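# Upright a sideways carton and open its lid

## Task

A closed carton is lying on one side on the table. Turn it so it stands with its lid at the top, then open that lid until it is roughly upright or tipped beyond upright. The lid's tab sits tucked inside the wall that carries the thumb notch.

## Robot and tools

Robot: a single UR7e-type arm whose shoulder pan, shoulder lift, elbow and wrist 1, 2, 3 joints carry a right-handed four-finger hand (index, middle, ring, thumb) driven by sixteen motors. Since there is one arm, every command row serves that arm alone. Cameras: cam_low, fixed on a floor stand beside the table, and cam_wrist, on the hand; both give 672x504 images.

Frames: all poses, velocities and targets are in the arm's base frame. Its origin is near the table top under the base, +z points up, and +y is left when facing +x. Orientation offsets are a rotation vector about the current Hand target's position. In the hand point's own axes, +z runs along the straight fingers toward the tips, +x crosses the palm away from the thumb, and +y comes out of the palm face. A mast on the palm side of the wrist can strike objects.

One command row is 24 numbers, each from -1 to 1. (1) dx, dy, dz, rx, ry, rz: an offset, not a pose, measured from the Hand target as it stood when the action or move began, along the base axes; 1.0 equals 0.6 m of travel or 180 degrees of turn. Every row of an action counts from that same starting target, so sending the same offset again keeps moving further. (2) Sixteen hand numbers, each an absolute goal angle scaled between the hinge's two stops, in this order: index_mcp, index_abd, index_pip, index_dip, thumb_cmc, thumb_axl, thumb_mcp, thumb_ipl, middle_mcp, middle_abd, middle_pip, middle_dip, ring_mcp, ring_abd, ring_pip, ring_dip. Values that make a digit straight: _mcp -0.75, _abd 0.00, _pip -0.58, _dip -0.70, thumb_cmc -0.71, thumb_axl -0.68, thumb_mcp -0.23, thumb_ipl -0.17. Toward +1 the fingers curl toward the palm, _abd swings away from the thumb, and thumb_cmc brings the thumb round in front of the palm. (3) current_limit: -1 gives 0 mA and +1 gives 550 mA, with 11 mA as the floor. (4) speed: a hinge moves at (speed+1)/2 of 8.5 rad/s. Both start at +0.4 and -0.6 and keep their last value. To leave the hand unchanged, repeat the last sixteen numbers plus these two; at the start, copy them from a first result.

execute_actions(actions, cameras): actions is a list of actions; each action is a list of up to 15 rows, one per 1/30 s step, with the final row held to fill out 15 steps. An empty list returns state and all images. cameras: names, ["all"], [] or null.

move(target, speed, blend, stop_force, zero, blocking, cameras): a straight path to target, given as one row or up to 15 rows, all offsets from the same starting Hand target. speed in m/s, 0.002 to 3.6, default 0.25 (turns up to twice that in rad/s); one value or one per target. blend in m rounds corners; 0 stops at each target. stop_force in N, 3 to 120, ends the path when the wrist senses that much push against the motion; leave it out when backing off a contact. zero (with stop_force only) re-zeros before the move when true. blocking=false returns after about 0.5 s while the move continues; it cannot be combined with stop_force. The result adds a move: line such as done, off_target, moving, held or fault, plus limits like paced or held; done does not prove nothing was touched.

wait(seconds 0 to 10, cameras) lets time pass. stop(cameras) brakes a running move. zoom_image(camera cam_low or cam_wrist, region [x0,y0,x1,y1] in pixels, at most 504 by 504) enlarges part of the latest image. zero_wrist_force() re-zeros the force sensor. read_manual(section "licences") gives only licence text. finished_scene(scene 1 or 2) ends the scene for good; the carton must stay in the goal state without help.

Results: end_effector_position (m) and end_effector_quat_wxyz in the base frame, velocities, Hand target (your last command after clipping; the next offset starts there, and the hand may rest short of it), joint positions and torques, wrist force and torque along the end effector's axes (a push shows as force from the surface into the arm), and per motor hand_goal, hand_measured, hand_current_ma and hand_state (moving, goal, blocked, overload). Orientation commands are clipped to 32 degrees from the measured one per step.

Avoid: letting the carton fall from the table or leaving it off the table; fast impacts; driving past a firm contact, as this stiff arm faults quickly; any outside force near 150 N or joint contact torque at its limit (wrist joints 25.7 N m), which stops the arm for 10 s; paths that pass near the arm's base; holding a motor at 495 mA or more for 5 s, which shuts it off; motor heating to 85 C, which brakes the arm. Grip by placing goals just past the object's surface; to stop pushing, command the target back past the hand point.

Each tool is called after "Emit:" as a command line: name --argument value for each argument, lists and objects as JSON in quotes; but a table of rows of numbers goes row by row, as --pt "numbers of a row", without its own name.

## Session

Emit:
execute_actions --actions '[]'

Scene clock: 0.00 s.
end_effector_position=(+0.7887, -0.2683, +0.3579) hand_goal=(-0.754, +0.000, -0.576, -0.696, -0.714, -0.678, -0.226, -0.168, -0.754, +0.000, -0.576, -0.696, -0.754, +0.000, -0.576, -0.696) hand_measured=(-0.754, +0.000, -0.576, -0.696, -0.714, -0.678, -0.226, -0.168, -0.754, +0.000, -0.576, -0.696, -0.754, +0.000, -0.576, -0.696) hand_current_ma=(+0, +0, +0, +0, +0, +0, +0, +0, +0, +0, +0, +0, +0, +0, +0, +0) hand_state=(goal, goal, goal, goal, goal, goal, goal, goal, goal, goal, goal, goal, goal, goal, goal, goal) hand_current_limit=0.40 hand_speed=-0.60 end_effector_quat_wxyz=(+0.136, +0.261, +0.956, -0.013)
Joint positions: [-0.614 -0.979 0.908 -1.765 -1.503 -1.641]
Joint velocities: within noise
Joint torques (N m): no reading
Motor temperatures (°C): [34 31 39 41 41 37]
Wrist force (N): no reading
Wrist torque (N m): no reading
Wrist force, peak (N): no reading
Hand target: +0.7887, -0.2683, +0.3579; +0.136, +0.261, +0.956, -0.013

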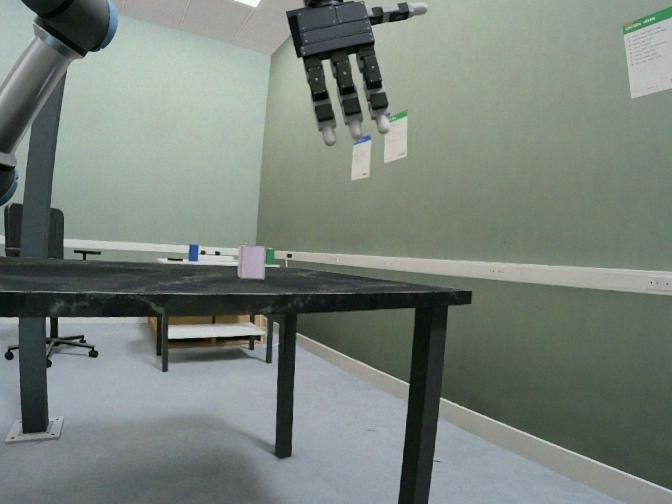

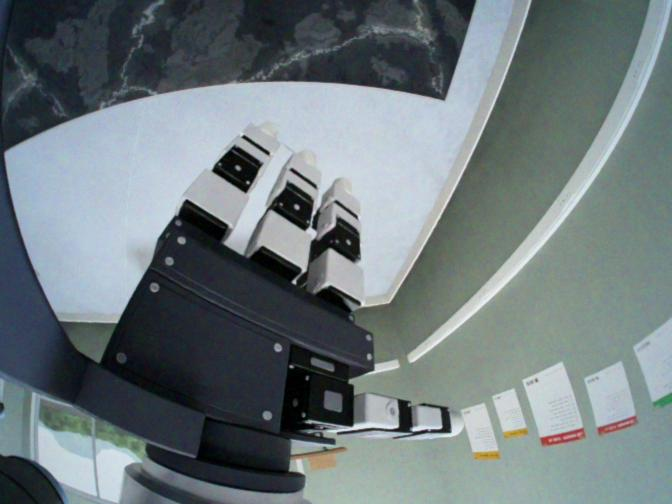

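Emit:
zoom_image --camera "cam_low" --region '[170, 210, 330, 330]'

Scaled by 3.150 from the camera's 672x504 image, which has a finer 960x720 frame.

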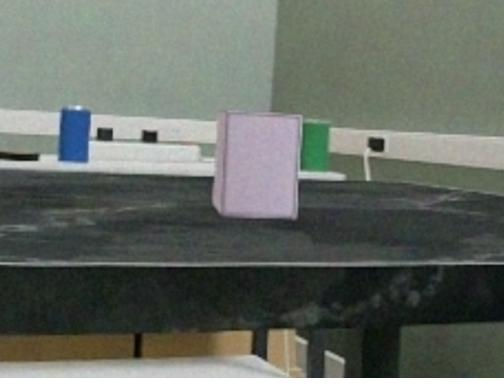

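Emit:
move --target '[-0.2, 0, 0.2, 0.25, 0, 0, -0.754, 0, -0.576, -0.696, -0.714, -0.678, -0.226, -0.168, -0.754, 0, -0.576, -0.696, -0.754, 0, -0.576, -0.696, 0.4, -0.6]' --speed 0.5 --cameras '["all"]'

Scene clock: 20.40 s.
end_effector_position=(+0.6688, -0.2684, +0.4778) hand_goal=(-0.754, +0.000, -0.576, -0.696, -0.714, -0.678, -0.226, -0.168, -0.754, +0.000, -0.576, -0.696, -0.754, +0.000, -0.576, -0.696) hand_measured=(-0.758, +0.000, -0.576, -0.696, -0.718, -0.678, -0.224, -0.168, -0.758, +0.000, -0.576, -0.696, -0.756, +0.000, -0.576, -0.696) hand_current_ma=(+0, +0, +0, +0, +0, +0, +0, +0, +0, +0, +0, +0, +0, +0, +0, +0) hand_state=(goal, goal, goal, goal, goal, goal, goal, goal, goal, goal, goal, goal, goal, goal, goal, goal) hand_current_limit=0.40 hand_speed=-0.60 end_effector_quat_wxyz=(+0.025, +0.294, +0.888, +0.354)
Joint positions: [-0.872 -1.006 0.708 -0.884 -0.942 -1.932]
Joint torques (N m): [6.64 -57.25 -12.32 0.46 2.77 0.33]
Wrist force (N): [-0.7 -1.0 0.5]
Wrist torque (N m): [-0.01 0.03 -0.22]
Wrist force, peak (N): [-0.8 -1.1 0.6]
Hand target: +0.6687, -0.2683, +0.4779; +0.025, +0.294, +0.888, +0.354
Off the commanded pose: 0.000 m, 0 deg.
move: done
camera_calibration:
cam_wrist: T_world_to_cam=[[0.967621, -0.0273157, 0.250924, -0.735105], [-0.0567278, -0.992229, 0.110741, -0.325706], [0.24595, -0.121389, -0.961651, 0.38786], [0, 0, 0, 1]] pos_world=[0.597433, -0.296173, 0.593511]

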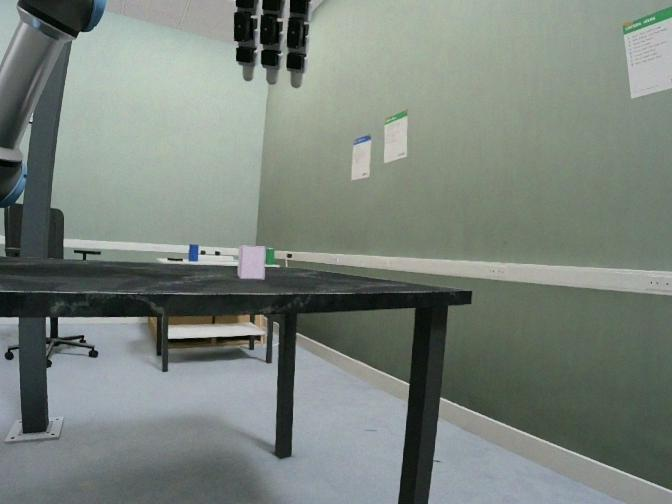

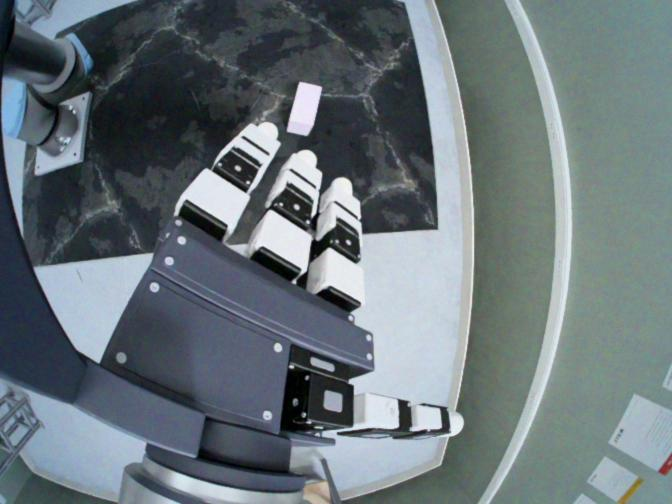

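Emit:
zoom_image --camera "cam_wrist" --region '[260, 60, 360, 150]'

Emit:
zoom_image --camera "cam_low" --region '[225, 235, 285, 285]'

Scaled by 5.040 from the camera's 672x504 image, which has a finer 960x720 frame.

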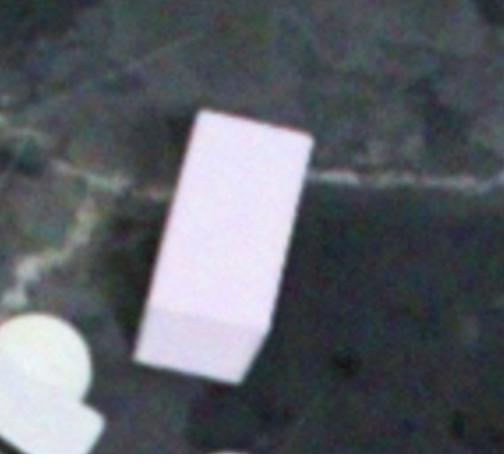

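Scaled by 8.400 from the camera's 672x504 image, which has a finer 960x720 frame.

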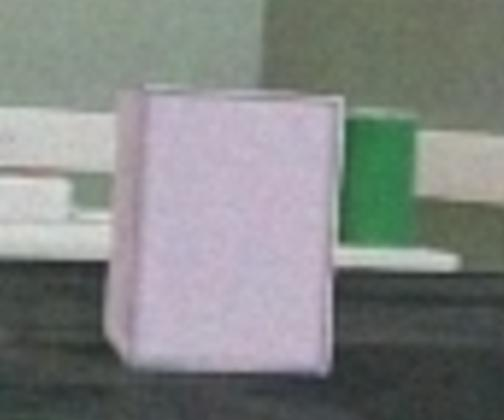

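Emit:
move --target '[0, 0.133, -0.55, 0.167, 0, 0, 0.068, 0, 0.299, 0.174, -0.714, -0.678, -0.226, -0.168, 0.068, 0, 0.299, 0.174, 0.068, 0, 0.299, 0.174, 0.4, 0]' --speed 0.5 --cameras '["all"]'

Emit:
zoom_image --camera "cam_wrist" --region '[230, 60, 480, 260]'

Scene clock: 56.50 s.
end_effector_position=(+0.6688, -0.1884, +0.1481) hand_goal=(+0.068, +0.000, +0.298, +0.174, -0.714, -0.678, -0.226, -0.168, +0.068, +0.000, +0.298, +0.174, +0.068, +0.000, +0.298, +0.174) hand_measured=(+0.054, +0.000, +0.296, +0.172, -0.720, -0.678, -0.224, -0.168, +0.052, +0.000, +0.296, +0.172, +0.054, +0.000, +0.296, +0.172) hand_current_ma=(-5, +0, +0, +0, -1, +0, +0, +0, -6, +0, +0, +0, -5, +0, +0, +0) hand_state=(goal, goal, goal, goal, goal, goal, goal, goal, goal, goal, goal, goal, goal, goal, goal, goal) hand_current_limit=0.40 hand_speed=0.00 end_effector_quat_wxyz=(-0.052, +0.290, +0.765, +0.572)
Joint positions: [-0.83 -0.816 1.431 -1.214 -0.647 -2.19]
Joint torques (N m): [-12.22 -43.57 -7.39 -3.34 -0.91 0.85]
Wrist force (N): [-0.8 -1.1 0.4]
Wrist torque (N m): [0.04 0.05 -0.18]
Wrist force, peak (N): [-2.0 -3.9 1.8]
Hand target: +0.6687, -0.1885, +0.1479; -0.052, +0.290, +0.765, +0.572
Off the commanded pose: 0.000 m, 0 deg.
move: done
camera_calibration:
cam_wrist: T_world_to_cam=[[0.967627, -0.149292, 0.203492, -0.666147], [-0.0566253, -0.914148, -0.401406, -0.119445], [0.245949, 0.376888, -0.893009, 0.164202], [0, 0, 0, 1]] pos_world=[0.597433, -0.270527, 0.234244]

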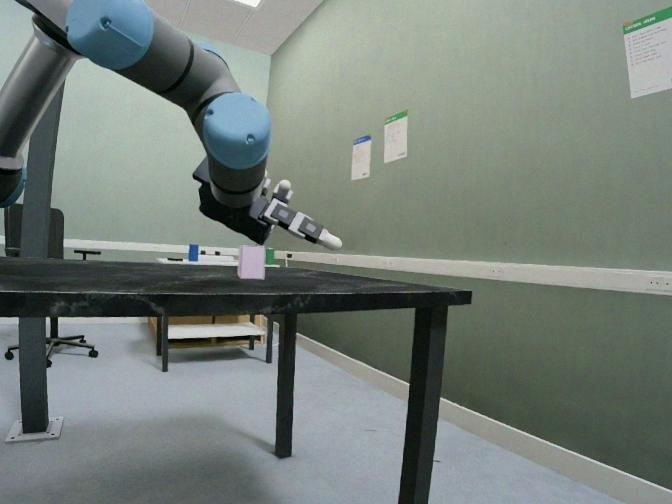

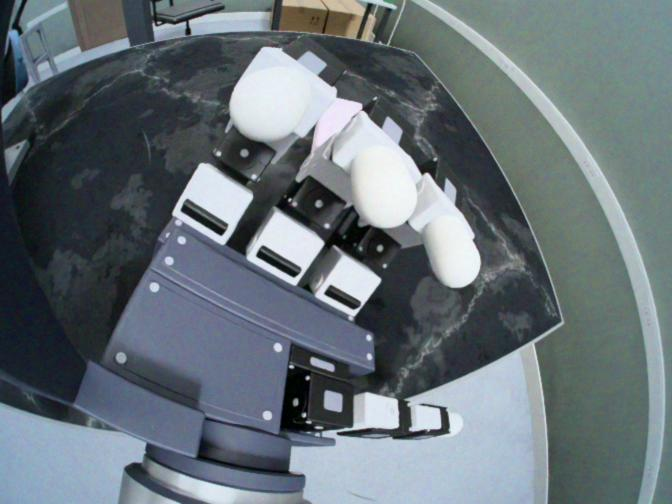

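Scaled by 2.016 from the camera's 672x504 image, which has a finer 960x720 frame.

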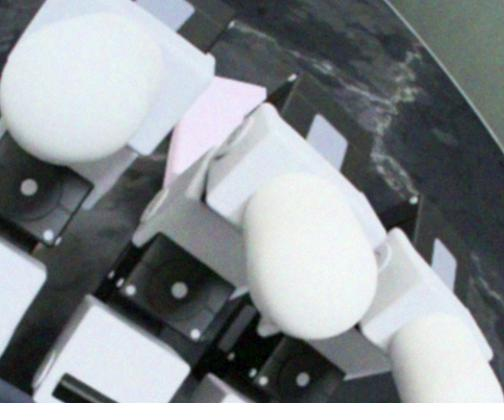

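Emit:
move --target '[-0.217, 0, 0.06, 0, 0, 0, 0.068, 0, 0.299, 0.174, -0.714, -0.678, -0.226, -0.168, 0.068, 0, 0.299, 0.174, 0.068, 0, 0.299, 0.174, 0.4, 0]' --speed 0.5

Emit:
move --target '[0, 0, 0, 0, 0, 0, -0.754, 0, -0.576, -0.696, -0.714, -0.678, -0.226, -0.168, -0.754, 0, -0.576, -0.696, -0.754, 0, -0.576, -0.696, 0.4, 0]' --cameras '["cam_wrist"]'

Emit:
zoom_image --camera "cam_wrist" --region '[330, 60, 490, 200]'

Scene clock: 69.83 s.
end_effector_position=(+0.5386, -0.1885, +0.1839) hand_goal=(+0.068, +0.000, +0.298, +0.174, -0.714, -0.678, -0.226, -0.168, +0.068, +0.000, +0.298, +0.174, +0.068, +0.000, +0.298, +0.174) hand_measured=(+0.054, +0.000, +0.296, +0.172, -0.720, -0.678, -0.224, -0.168, +0.052, +0.000, +0.296, +0.172, +0.054, +0.000, +0.296, +0.172) hand_current_ma=(-5, +0, +0, +0, -1, +0, +0, +0, -6, +0, +0, +0, -5, +0, +0, +0) hand_state=(goal, goal, goal, goal, goal, goal, goal, goal, goal, goal, goal, goal, goal, goal, goal, goal) hand_current_limit=0.40 hand_speed=0.00 end_effector_quat_wxyz=(-0.052, +0.290, +0.765, +0.572)
Joint positions: [-0.997 -1.051 1.723 -1.172 -0.79 -2.323]
Joint torques (N m): [-4.61 -46.96 -4.85 -2.69 1.87 1.23]
Wrist force (N): [-1.3 -1.0 0.4]
Wrist torque (N m): [0.08 0.10 -0.24]
Wrist force, peak (N): [-3.0 -0.3 1.2]
Hand target: +0.5385, -0.1885, +0.1839; -0.052, +0.290, +0.765, +0.572
Off the commanded pose: 0.000 m, 0 deg.
move: done

Scene clock: 70.40 s.
end_effector_position=(+0.5385, -0.1885, +0.1839) hand_goal=(-0.754, +0.000, -0.576, -0.696, -0.714, -0.678, -0.226, -0.168, -0.754, +0.000, -0.576, -0.696, -0.754, +0.000, -0.576, -0.696) hand_measured=(-0.760, +0.000, -0.576, -0.694, -0.720, -0.678, -0.224, -0.168, -0.760, +0.000, -0.576, -0.694, -0.760, +0.000, -0.576, -0.694) hand_current_ma=(-1, +0, +0, +0, -1, +0, +0, +0, -1, +0, +0, +0, -1, +0, +0, +0) hand_state=(goal, goal, goal, goal, goal, goal, goal, goal, goal, goal, goal, goal, goal, goal, goal, goal) hand_current_limit=0.40 hand_speed=0.00 end_effector_quat_wxyz=(-0.052, +0.290, +0.765, +0.572)
Joint positions: [-0.997 -1.051 1.724 -1.172 -0.79 -2.323]
Joint torques (N m): [-12.78 -48.75 -5.55 -1.93 -1.89 -2.2]
Wrist force (N): [-1.4 -1.0 0.4]
Wrist torque (N m): [0.11 0.07 -0.32]
Wrist force, peak (N): [-1.4 -2.4 0.5]
Hand target: +0.5385, -0.1885, +0.1839; -0.052, +0.290, +0.765, +0.572
Off the commanded pose: 0.000 m, 0 deg.
move: done
camera_calibration:
cam_wrist: T_world_to_cam=[[0.967624, -0.149406, 0.203424, -0.547477], [-0.0567298, -0.914094, -0.401514, -0.112314], [0.245937, 0.376975, -0.892975, 0.228303], [0, 0, 0, 1]] pos_world=[0.467233, -0.270526, 0.270144]
Images, in order (width x height): cam_wrist 672x504.

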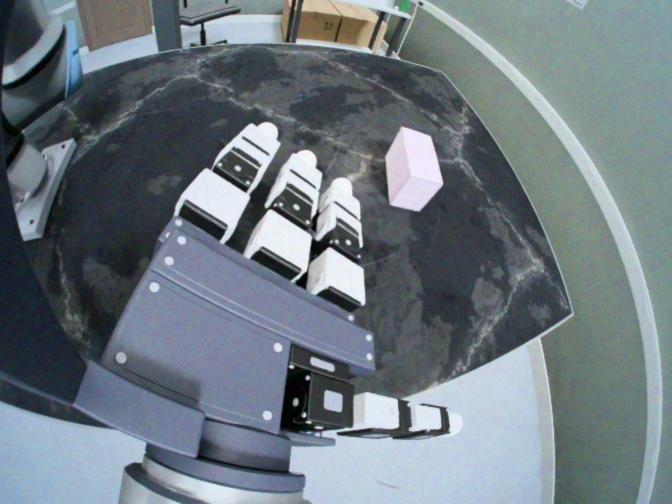

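Scaled by 3.150 from the camera's 672x504 image, which has a finer 960x720 frame.

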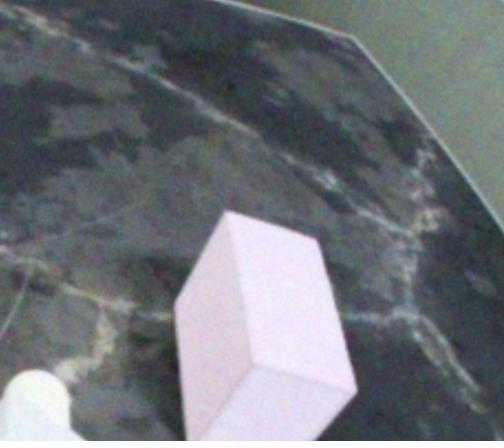

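Emit:
zoom_image --camera "cam_wrist" --region '[375, 120, 455, 220]'

Scaled by 5.040 from the camera's 672x504 image, which has a finer 960x720 frame.

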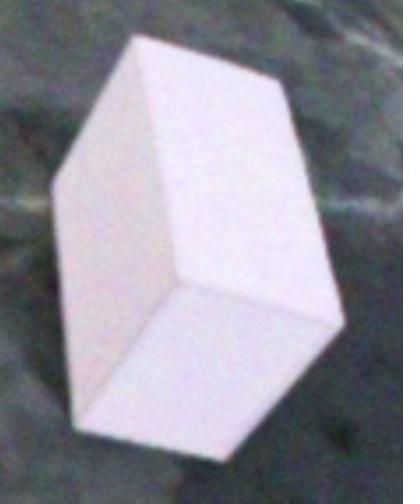

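Emit:
move --target '[0.1, 0.083, -0.028, 0.165, 0.029, 0.1085, -0.754, 0, -0.576, -0.696, -0.714, -0.678, -0.226, -0.168, -0.754, 0, -0.576, -0.696, -0.754, 0, -0.576, -0.696, 0.4, 0]' --cameras '["all"]' --speed 0.4

Emit:
zoom_image --camera "cam_low" --region '[225, 235, 285, 285]'

Scene clock: 105.10 s.
end_effector_position=(+0.5985, -0.1387, +0.1671) hand_goal=(-0.754, +0.000, -0.576, -0.696, -0.714, -0.678, -0.226, -0.168, -0.754, +0.000, -0.576, -0.696, -0.754, +0.000, -0.576, -0.696) hand_measured=(-0.760, +0.000, -0.576, -0.694, -0.720, -0.678, -0.224, -0.168, -0.760, +0.000, -0.576, -0.694, -0.760, +0.000, -0.576, -0.694) hand_current_ma=(-1, +0, +0, +0, -1, +0, +0, +0, -1, +0, +0, +0, -1, +0, +0, +0) hand_state=(goal, goal, goal, goal, goal, goal, goal, goal, goal, goal, goal, goal, goal, goal, goal, goal) hand_current_limit=0.40 hand_speed=0.00 end_effector_quat_wxyz=(-0.253, +0.160, +0.629, +0.718)
Joint positions: [-0.783 -0.601 1.234 -0.427 -0.883 -2.685]
Joint torques (N m): [-8.54 -50.49 -20.23 4.38 2.21 0.61]
Wrist force (N): [-1.2 -1.5 0.0]
Wrist torque (N m): [0.12 0.03 -0.32]
Wrist force, peak (N): [-1.9 -1.5 0.2]
Hand target: +0.5985, -0.1387, +0.1671; -0.253, +0.160, +0.629, +0.718
Off the commanded pose: 0.000 m, 0 deg.
move: done
camera_calibration:
cam_wrist: T_world_to_cam=[[0.98829, 0.113645, 0.101825, -0.553518], [0.148993, -0.574681, -0.8047, -0.0788437], [-0.0329334, 0.810448, -0.584884, 0.355224], [0, 0, 0, 1]] pos_world=[0.570482, -0.270296, 0.200681]

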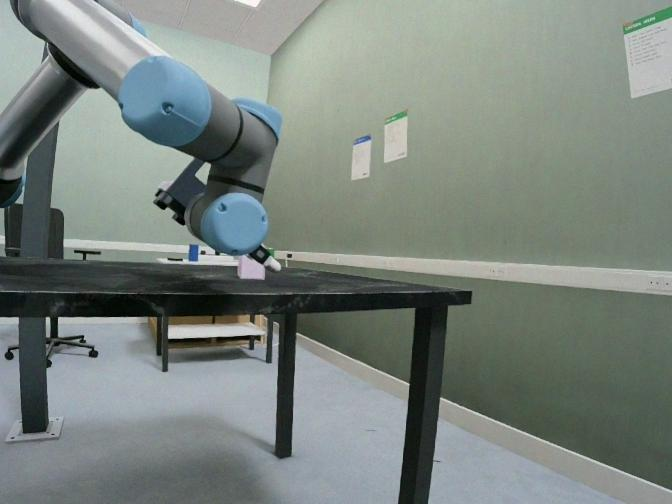

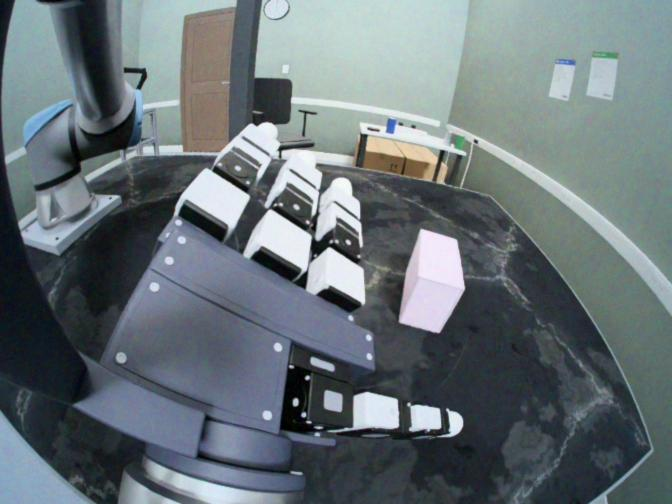

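Scaled by 8.400 from the camera's 672x504 image, which has a finer 960x720 frame.

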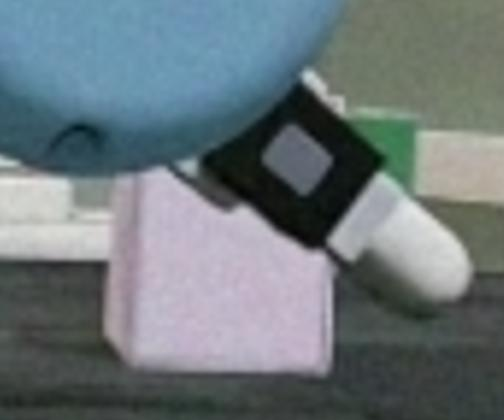

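Emit:
zoom_image --camera "cam_wrist" --region '[380, 220, 490, 340]'

Scaled by 4.200 from the camera's 672x504 image, which has a finer 960x720 frame.

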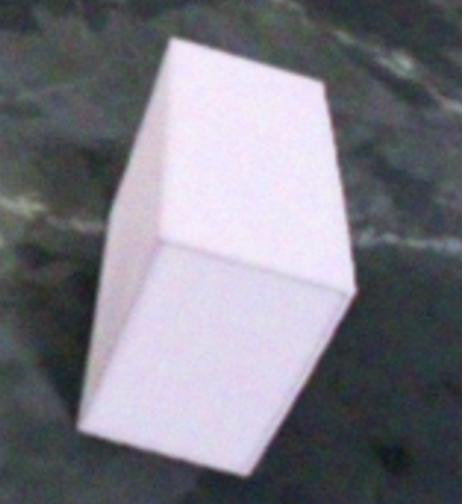

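Emit:
move --target '[0.178, 0.023, 0.083, 0, 0, 0.317, -0.754, 0, -0.576, -0.696, -0.714, -0.678, -0.226, -0.168, -0.754, 0, -0.576, -0.696, -0.754, 0, -0.576, -0.696, 0.4, 0]' --cameras '["cam_wrist"]' --speed 0.4

Scene clock: 130.13 s.
end_effector_position=(+0.7035, -0.1241, +0.2167) hand_goal=(-0.754, +0.000, -0.576, -0.696, -0.714, -0.678, -0.226, -0.168, -0.754, +0.000, -0.576, -0.696, -0.754, +0.000, -0.576, -0.696) hand_measured=(-0.760, +0.000, -0.576, -0.694, -0.720, -0.678, -0.224, -0.168, -0.762, +0.000, -0.576, -0.694, -0.760, +0.000, -0.576, -0.694) hand_current_ma=(-1, +0, +0, +0, -1, +0, +0, +0, -1, +0, +0, +0, -1, +0, +0, +0) hand_state=(goal, goal, goal, goal, goal, goal, goal, goal, goal, goal, goal, goal, goal, goal, goal, goal) hand_current_limit=0.40 hand_speed=0.00 end_effector_quat_wxyz=(-0.406, +0.102, +0.667, +0.616)
Joint positions: [-0.622 -0.121 0.035 0.189 -1.054 -2.458]
Joint torques (N m): [-5.52 -73.78 -7.41 0.48 -2.15 2.22]
Wrist force (N): [-0.9 -1.3 -0.2]
Wrist torque (N m): [0.14 -0.04 -0.30]
Wrist force, peak (N): [-1.2 -1.9 -0.8]
Hand target: +0.7053, -0.1249, +0.2169; -0.545, -0.121, +0.639, +0.530
Off the commanded pose: 0.002 m, 38 deg; orientation clipped.
elbow stopped short: the move would have taken joint 3 (elbow) straighter than the controller allows.
move: off_target; limits=paced
camera_calibration:
cam_wrist: T_world_to_cam=[[0.888743, 0.456219, -0.0447252, -0.519715], [0.261181, -0.584136, -0.768485, -0.134109], [-0.376723, 0.671304, -0.638303, 0.612049], [0, 0, 0, 1]] pos_world=[0.727492, -0.252105, 0.264367]
Images, in order (width x height): cam_wrist 672x504.

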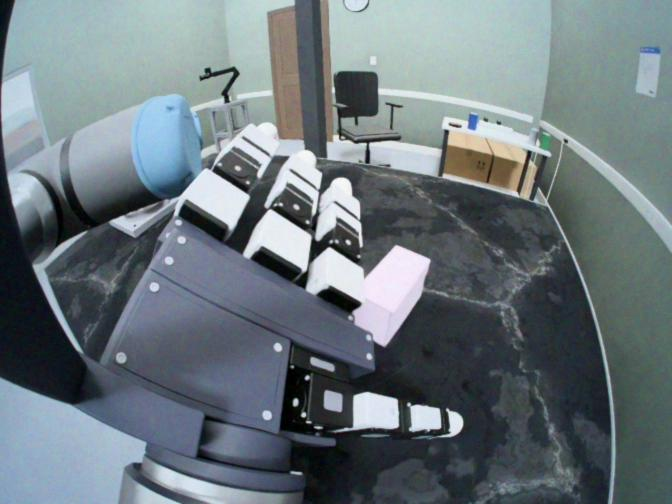

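Emit:
zoom_image --camera "cam_wrist" --region '[350, 235, 450, 355]'

Scaled by 4.200 from the camera's 672x504 image, which has a finer 960x720 frame.

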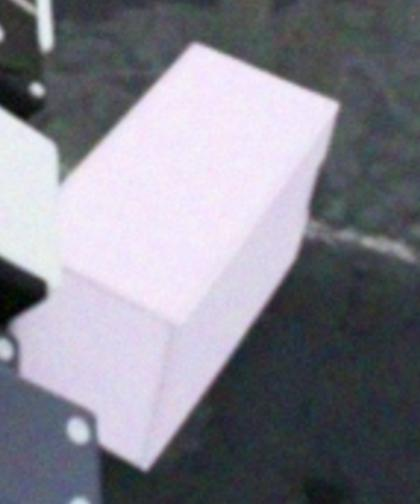

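Emit:
zoom_image --camera "cam_wrist" --region '[412, 252, 442, 302]'

Scaled by 10.080 from the camera's 672x504 image, which has a finer 960x720 frame.

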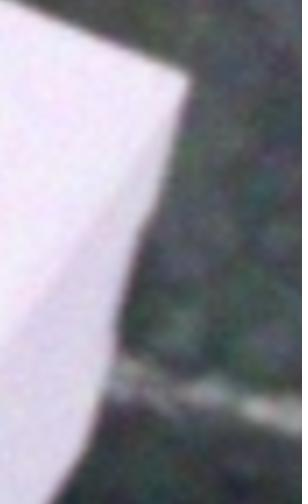

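Emit:
move --pt "-0.12 0.05 0.3 0 0 0 0.342 0 -0.576 -0.696 0.571 -0.678 -0.315 -0.168 -0.754 0 -0.576 -0.696 -0.754 0 -0.576 -0.696 0.4 0" --pt "-0.05 0.458 0.25 0.1486 0.519 -0.679 0.342 0 -0.576 -0.696 0.571 -0.678 -0.315 -0.168 -0.754 0 -0.576 -0.696 -0.754 0 -0.576 -0.696 0.4 0" --cameras '["all"]' --speed 0.5 --blend '[0.05, 0]'

Scene clock: 231.13 s.
end_effector_position=(+0.6753, +0.1499, +0.3668) hand_goal=(+0.342, +0.000, -0.576, -0.696, +0.570, -0.678, -0.316, -0.168, -0.754, +0.000, -0.576, -0.696, -0.754, +0.000, -0.576, -0.696) hand_measured=(+0.344, -0.002, -0.576, -0.694, +0.560, -0.678, -0.316, -0.168, -0.752, -0.002, -0.576, -0.694, -0.754, -0.002, -0.576, -0.694) hand_current_ma=(+0, +0, +0, +0, -3, +0, +0, +0, +0, +0, +0, +0, +0, +0, +0, +0) hand_state=(goal, goal, goal, goal, goal, goal, goal, goal, goal, goal, goal, goal, goal, goal, goal, goal) hand_current_limit=0.40 hand_speed=0.00 end_effector_quat_wxyz=(-0.061, +0.683, -0.183, +0.704)
Joint positions: [0.261 -1.103 1.711 2.533 -2.007 -4.364]
Joint torques (N m): [-5.64 -50.2 -21.83 0.74 -2.34 -2]
Wrist force (N): [-1.6 1.0 -1.1]
Wrist torque (N m): [0.36 0.05 -0.16]
Wrist force, peak (N): [-1.8 -3.0 -1.0]
Hand target: +0.6753, +0.1499, +0.3669; -0.061, +0.683, -0.183, +0.704
Off the commanded pose: 0.000 m, 0 deg.
elbow stopped short: the move would have taken joint 3 (elbow) straighter than the controller allows.
move: done
camera_calibration:
cam_wrist: T_world_to_cam=[[-0.0181237, -0.332468, -0.94294, 0.447186], [-0.579762, 0.771851, -0.261001, 0.327138], [0.814584, 0.541951, -0.206741, -0.430113], [0, 0, 0, 1]] pos_world=[0.54813, 0.129274, 0.41813]

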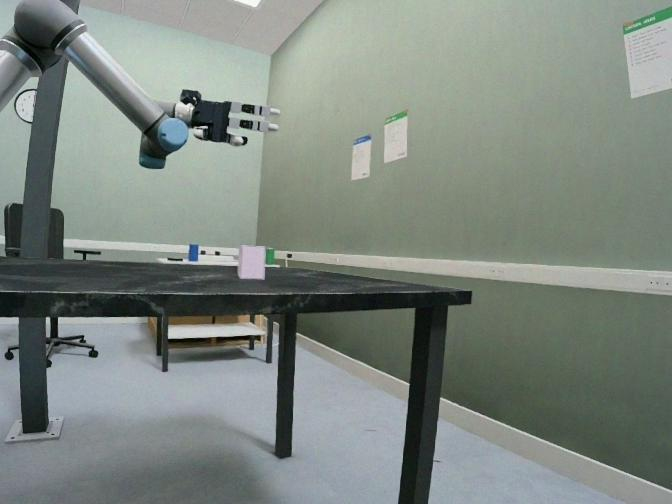

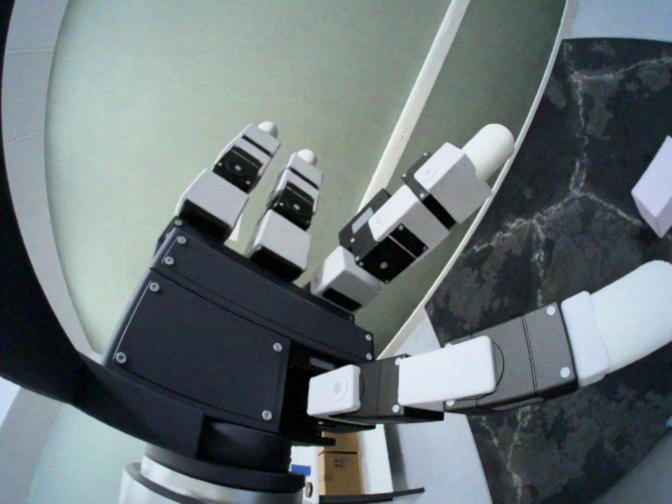

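Emit:
move --target '[0.153, -0.07, -0.475, 0, 0, 0, 0.342, 0, -0.576, -0.696, 0.571, -0.678, -0.315, -0.168, -0.754, 0, -0.576, -0.696, -0.754, 0, -0.576, -0.696, 0.4, 0]' --cameras '["all"]' --speed 0.4

Scene clock: 249.67 s.
end_effector_position=(+0.7611, +0.1086, +0.0907) hand_goal=(+0.342, +0.000, -0.576, -0.696, +0.570, -0.678, -0.316, -0.168, -0.754, +0.000, -0.576, -0.696, -0.754, +0.000, -0.576, -0.696) hand_measured=(+0.342, -0.004, -0.576, -0.694, +0.558, -0.678, -0.316, -0.168, -0.750, -0.004, -0.576, -0.694, -0.750, -0.004, -0.576, -0.694) hand_current_ma=(+0, +0, +0, +0, -3, +0, +0, +0, +0, +0, +0, +0, +0, +0, +0, +0) hand_state=(goal, goal, goal, goal, goal, goal, goal, goal, goal, goal, goal, goal, goal, goal, goal, goal) hand_current_limit=0.40 hand_speed=0.00 end_effector_quat_wxyz=(-0.061, +0.684, -0.184, +0.703)
Joint positions: [0.154 -0.524 1.54 2.13 -1.9 -4.363]
Joint torques (N m): [-1.55 -54.07 -11.72 -2.04 -0.11 -0.16]
Wrist force (N): [-1.9 -1.4 -2.8]
Wrist torque (N m): [0.17 0.13 -0.24]
Wrist force, peak (N): [-8.9 5.4 2.7]
Hand target: +0.7611, +0.1086, +0.0907; -0.061, +0.684, -0.184, +0.703 (not the last commanded pose)
Off the commanded pose: 0.011 m, 0 deg.
FORCE FAULT: contact force on the arm reached its limit, and the arm stopped for 10 seconds. The contact can be on any part of the arm, not only on its tool. That time counts as 20 of the actions that you can send in this scene. The arm's remaining commands of this call were not run. The arm's target is now where it stood when the stop ended, not its last command. The arm accepts commands again.
move: fault
camera_calibration:
cam_wrist: T_world_to_cam=[[-0.0212473, -0.332001, -0.94304, 0.176969], [-0.580386, 0.772137, -0.258757, 0.336993], [0.814064, 0.54183, -0.209094, -0.533977], [0, 0, 0, 1]] pos_world=[0.634037, 0.0878733, 0.142437]

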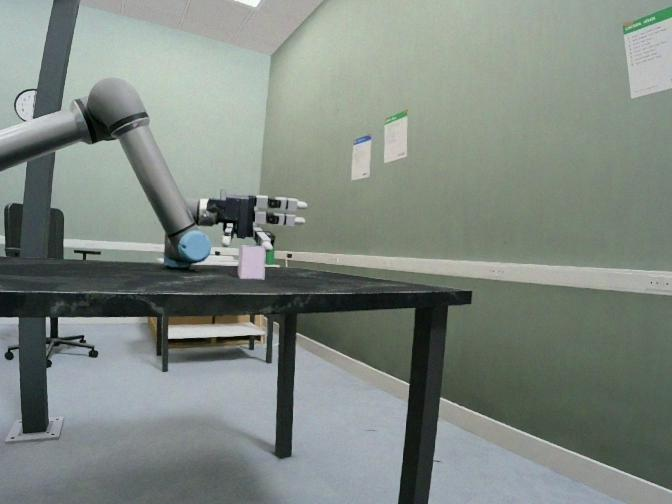

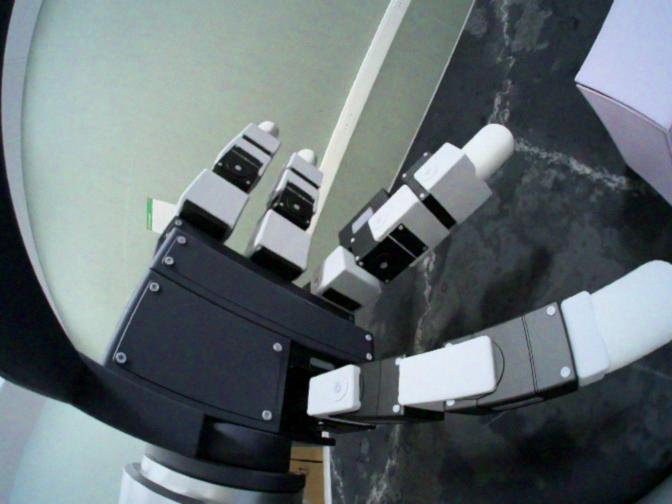

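Emit:
move --pt "0 0.02 0.15 0 0 0 0.342 0 -0.576 -0.696 0.571 -0.678 -0.315 -0.168 -0.754 0 -0.576 -0.696 -0.754 0 -0.576 -0.696 0.4 0" --pt "-0.025 -0.182 0.12 0.2736 -0.0483 0 0.342 0 -0.576 -0.696 0.571 -0.678 -0.315 -0.168 -0.754 0 -0.576 -0.696 -0.754 0 -0.576 -0.696 0.4 0" --cameras '["all"]' --speed '[0.2, 0.4]' --blend '[0.02, 0]'

Scene clock: 290.37 s.
end_effector_position=(+0.7461, -0.0007, +0.1628) hand_goal=(+0.342, +0.000, -0.576, -0.696, +0.570, -0.678, -0.316, -0.168, -0.754, +0.000, -0.576, -0.696, -0.754, +0.000, -0.576, -0.696) hand_measured=(+0.342, -0.004, -0.576, -0.694, +0.564, -0.678, -0.316, -0.168, -0.746, -0.004, -0.576, -0.694, -0.746, -0.004, -0.576, -0.694) hand_current_ma=(+0, +0, +0, +0, -1, +0, +0, +0, +2, +0, +0, +0, +1, +0, +0, +0) hand_state=(goal, goal, goal, goal, goal, goal, goal, goal, goal, goal, goal, goal, goal, goal, goal, goal) hand_current_limit=0.40 hand_speed=0.00 end_effector_quat_wxyz=(-0.353, +0.543, -0.455, +0.611)
Joint positions: [-0.168 -0.831 1.808 2.168 -1.576 -3.492]
Joint torques (N m): [0.81 -39.35 -19.81 0.37 -1.66 2.35]
Wrist force (N): [-0.6 -0.8 -3.6]
Wrist torque (N m): [0.23 0.06 -0.13]
Wrist force, peak (N): [-1.3 -3.4 -3.1]
Hand target: +0.7461, -0.0006, +0.1627; -0.353, +0.543, -0.455, +0.611
Off the commanded pose: 0.000 m, 0 deg.
move: done
camera_calibration:
cam_wrist: T_world_to_cam=[[0.12495, 0.495552, -0.859544, 0.086254], [-0.586836, 0.73546, 0.338707, 0.33874], [0.800007, 0.46209, 0.382703, -0.533432], [0, 0, 0, 1]] pos_world=[0.614757, -0.045379, 0.163552]

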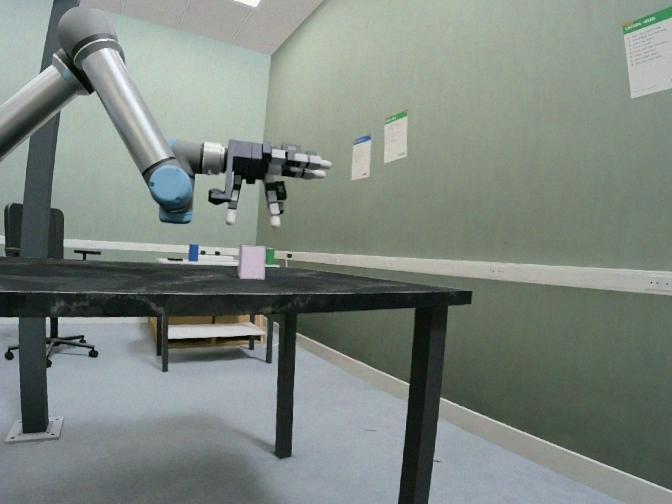

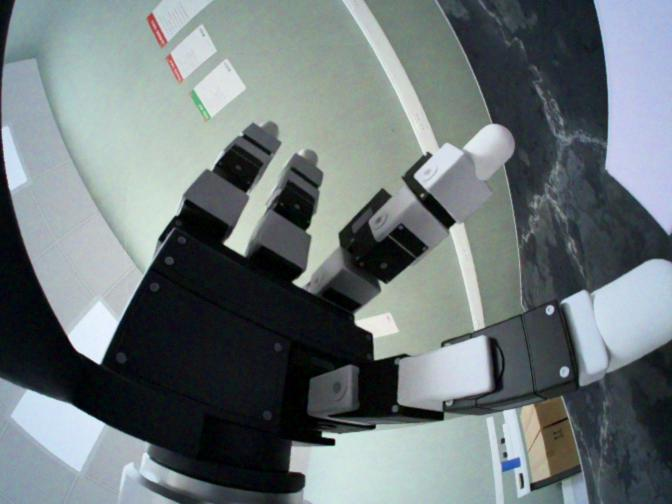

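Emit:
move --target '[0, -0.024, -0.14, 0, 0, 0, 0.342, 0, -0.576, -0.696, 0.571, -0.678, -0.315, -0.168, -0.754, 0, -0.576, -0.696, -0.754, 0, -0.576, -0.696, 0.4, 0]' --cameras '["all"]' --speed 0.08 --stop_force 5

Emit:
zoom_image --camera "cam_low" --region '[190, 180, 330, 300]'

Scene clock: 303.37 s.
end_effector_position=(+0.7461, -0.0150, +0.0787) hand_goal=(+0.342, +0.000, -0.576, -0.696, +0.570, -0.678, -0.316, -0.168, -0.754, +0.000, -0.576, -0.696, -0.754, +0.000, -0.576, -0.696) hand_measured=(+0.342, -0.004, -0.576, -0.694, +0.564, -0.678, -0.316, -0.168, -0.746, -0.004, -0.576, -0.694, -0.746, -0.004, -0.576, -0.694) hand_current_ma=(+0, +0, +0, +0, -1, +0, +0, +0, +2, +0, +0, +0, +2, +0, +0, +0) hand_state=(goal, goal, goal, goal, goal, goal, goal, goal, goal, goal, goal, goal, goal, goal, goal, goal) hand_current_limit=0.40 hand_speed=0.00 end_effector_quat_wxyz=(-0.353, +0.543, -0.455, +0.611)
Joint positions: [-0.196 -0.656 1.784 2.017 -1.548 -3.491]
Joint torques (N m): [10.24 -49.42 -0.27 0.34 -2.76 -2.44]
Wrist force (N): [-0.8 -0.6 -3.5]
Wrist torque (N m): [0.26 0.08 -0.14]
Wrist force, peak (N): [-0.6 -1.5 -3.6]
Hand target: +0.7461, -0.0150, +0.0787; -0.353, +0.543, -0.455, +0.611
Off the commanded pose: 0.000 m, 0 deg.
move: done
camera_calibration:
cam_wrist: T_world_to_cam=[[0.124892, 0.495847, -0.859382, 0.0211305], [-0.586887, 0.735301, 0.338964, 0.377877], [0.799979, 0.462026, 0.382839, -0.49467], [0, 0, 0, 1]] pos_world=[0.614857, -0.0597801, 0.0794518]

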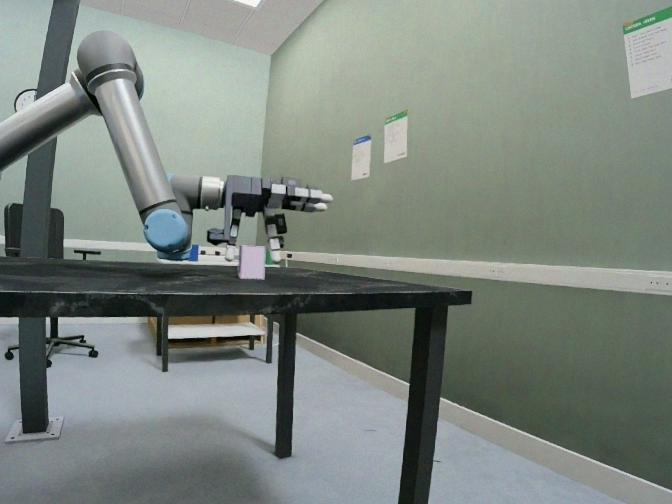

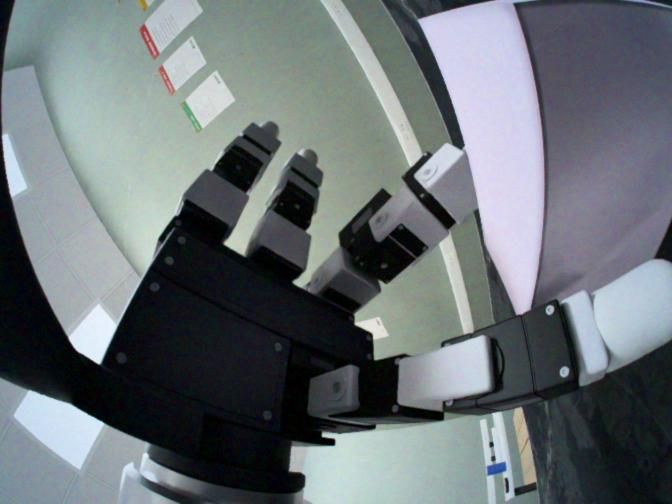

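Scaled by 3.600 from the camera's 672x504 image, which has a finer 960x720 frame.

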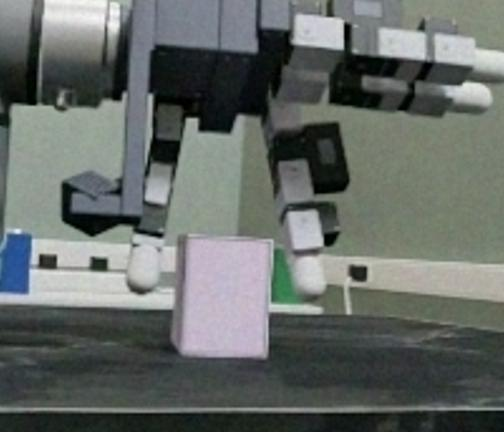

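Emit:
move --target '[0, 0, 0, 0, 0, 0, 0.616, 0, -0.576, -0.696, 0.571, -0.678, 0.0, -0.168, -0.754, 0, -0.576, -0.696, -0.754, 0, -0.576, -0.696, 0.2, -0.8]' --cameras '["all"]'

Emit:
zoom_image --camera "cam_low" --region '[190, 180, 330, 300]'

Scene clock: 312.33 s.
end_effector_position=(+0.7461, -0.0150, +0.0787) hand_goal=(+0.616, +0.000, -0.576, -0.696, +0.570, -0.678, +0.000, -0.168, -0.754, +0.000, -0.576, -0.696, -0.754, +0.000, -0.576, -0.696) hand_measured=(+0.492, -0.004, -0.608, -0.702, +0.574, -0.678, -0.186, -0.190, -0.746, -0.004, -0.576, -0.694, -0.746, -0.004, -0.576, -0.694) hand_current_ma=(-280, +0, -19, -1, +0, +0, -327, -18, +2, +0, +0, +0, +2, +0, +0, +0) hand_state=(blocked, goal, blocked, goal, goal, goal, blocked, blocked, goal, goal, goal, goal, goal, goal, goal, goal) hand_current_limit=0.20 hand_speed=-0.80 end_effector_quat_wxyz=(-0.353, +0.543, -0.455, +0.611)
Joint positions: [-0.196 -0.656 1.784 2.017 -1.548 -3.491]
Joint torques (N m): [10.01 -48.21 -0.34 0.41 -2.69 -2.32]
Wrist force (N): [-0.5 -2.7 -3.8]
Wrist torque (N m): [0.11 0.06 -0.12]
Wrist force, peak (N): [0.0 -3.3 -4.0]
Hand target: +0.7461, -0.0150, +0.0787; -0.353, +0.543, -0.455, +0.611
Off the commanded pose: 0.000 m, 0 deg.
move: done
camera_calibration:
cam_wrist: T_world_to_cam=[[0.124892, 0.495847, -0.859382, 0.0211305], [-0.586887, 0.735301, 0.338964, 0.377877], [0.799979, 0.462026, 0.382839, -0.49467], [0, 0, 0, 1]] pos_world=[0.614857, -0.0597801, 0.0794518]

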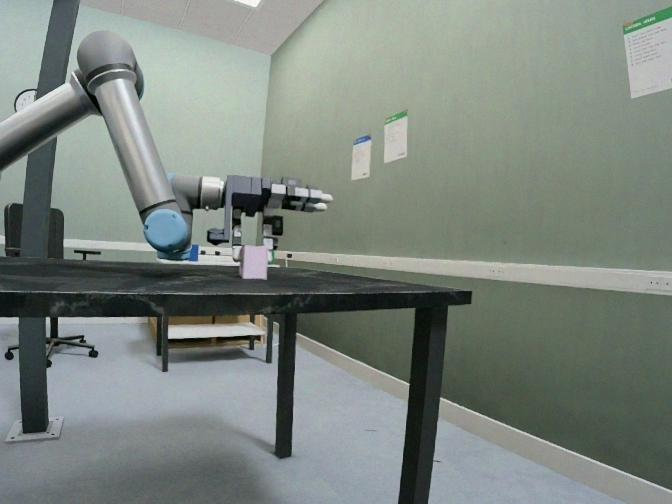

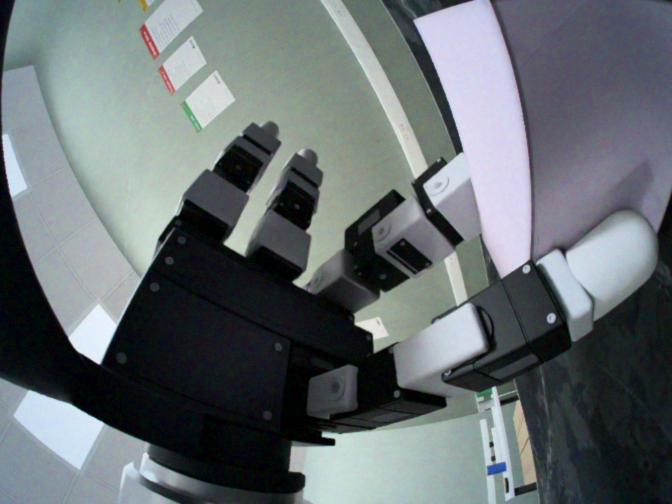

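Scaled by 3.600 from the camera's 672x504 image, which has a finer 960x720 frame.

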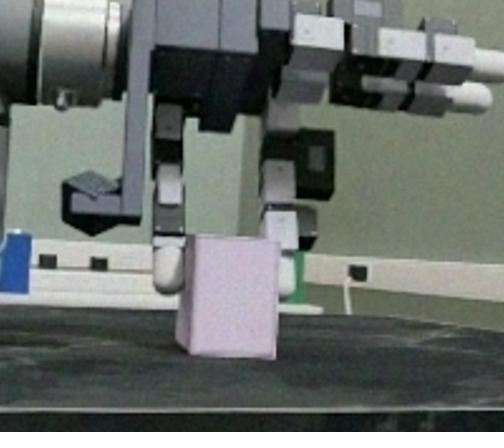

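Emit:
move --pt "-0.012 -0.063 0.057 0.0547 -0.0097 0 0.616 0 -0.576 -0.696 0.571 -0.678 0.0 -0.168 -0.754 0 -0.576 -0.696 -0.754 0 -0.576 -0.696 0.2 -0.8" --pt "-0.025 -0.147 0.083 0.1094 -0.0193 0 0.616 0 -0.576 -0.696 0.571 -0.678 0.0 -0.168 -0.754 0 -0.576 -0.696 -0.754 0 -0.576 -0.696 0.2 -0.8" --cameras '["all"]' --speed 0.06 --blend 0.02

Emit:
zoom_image --camera "cam_low" --region '[190, 180, 330, 300]'

Scene clock: 330.33 s.
end_effector_position=(+0.7311, -0.1033, +0.1285) hand_goal=(+0.616, +0.000, -0.576, -0.696, +0.570, -0.678, +0.000, -0.168, -0.754, +0.000, -0.576, -0.696, -0.754, +0.000, -0.576, -0.696) hand_measured=(+0.492, -0.010, -0.612, -0.706, +0.580, -0.678, -0.180, -0.192, -0.746, -0.004, -0.576, -0.694, -0.746, -0.002, -0.576, -0.694) hand_current_ma=(-280, -2, -24, -2, +2, +0, -330, -19, +2, +0, +0, +0, +2, +0, +0, +0) hand_state=(blocked, goal, blocked, goal, goal, goal, blocked, blocked, goal, goal, goal, goal, goal, goal, goal, goal) hand_current_limit=0.20 hand_speed=-0.80 end_effector_quat_wxyz=(+0.454, -0.456, +0.542, -0.541)
Joint positions: [-0.436 -0.773 1.849 2.069 -1.307 -3.143]
Joint torques (N m): [8.49 -44.22 -5.45 -2.18 -2.7 -2.09]
Wrist force (N): [-0.1 -0.6 -3.6]
Wrist torque (N m): [0.22 0.09 -0.08]
Wrist force, peak (N): [0.1 -3.5 -4.2]
Hand target: +0.7311, -0.1032, +0.1285; +0.454, -0.456, +0.542, -0.541
Off the commanded pose: 0.000 m, 0 deg.
move: done
camera_calibration:
cam_wrist: T_world_to_cam=[[0.170616, 0.755, -0.633139, 0.0738738], [-0.613503, 0.584211, 0.53133, 0.396175], [0.771041, 0.297779, 0.562871, -0.479811], [0, 0, 0, 1]] pos_world=[0.600404, -0.144347, 0.106344]

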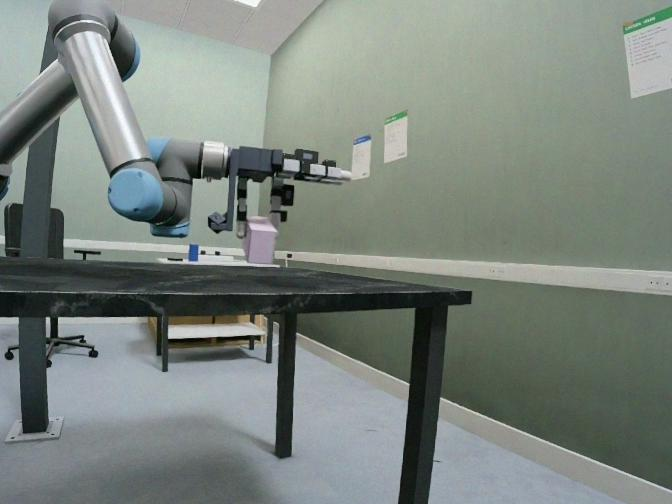

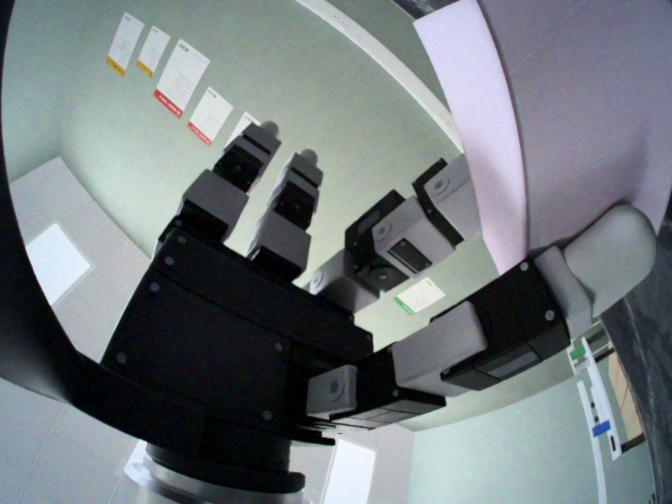

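Scaled by 3.600 from the camera's 672x504 image, which has a finer 960x720 frame.

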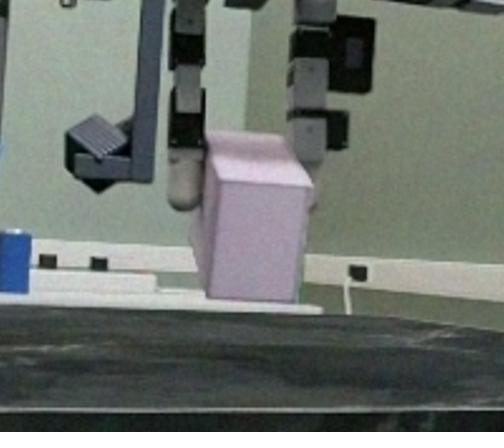

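Emit:
zoom_image --camera "cam_low" --region '[230, 205, 290, 275]'

Scaled by 7.200 from the camera's 672x504 image, which has a finer 960x720 frame.

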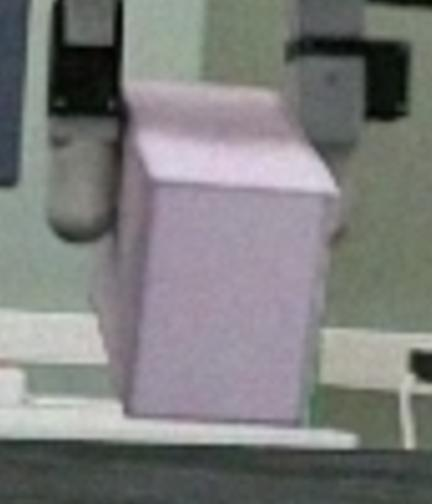

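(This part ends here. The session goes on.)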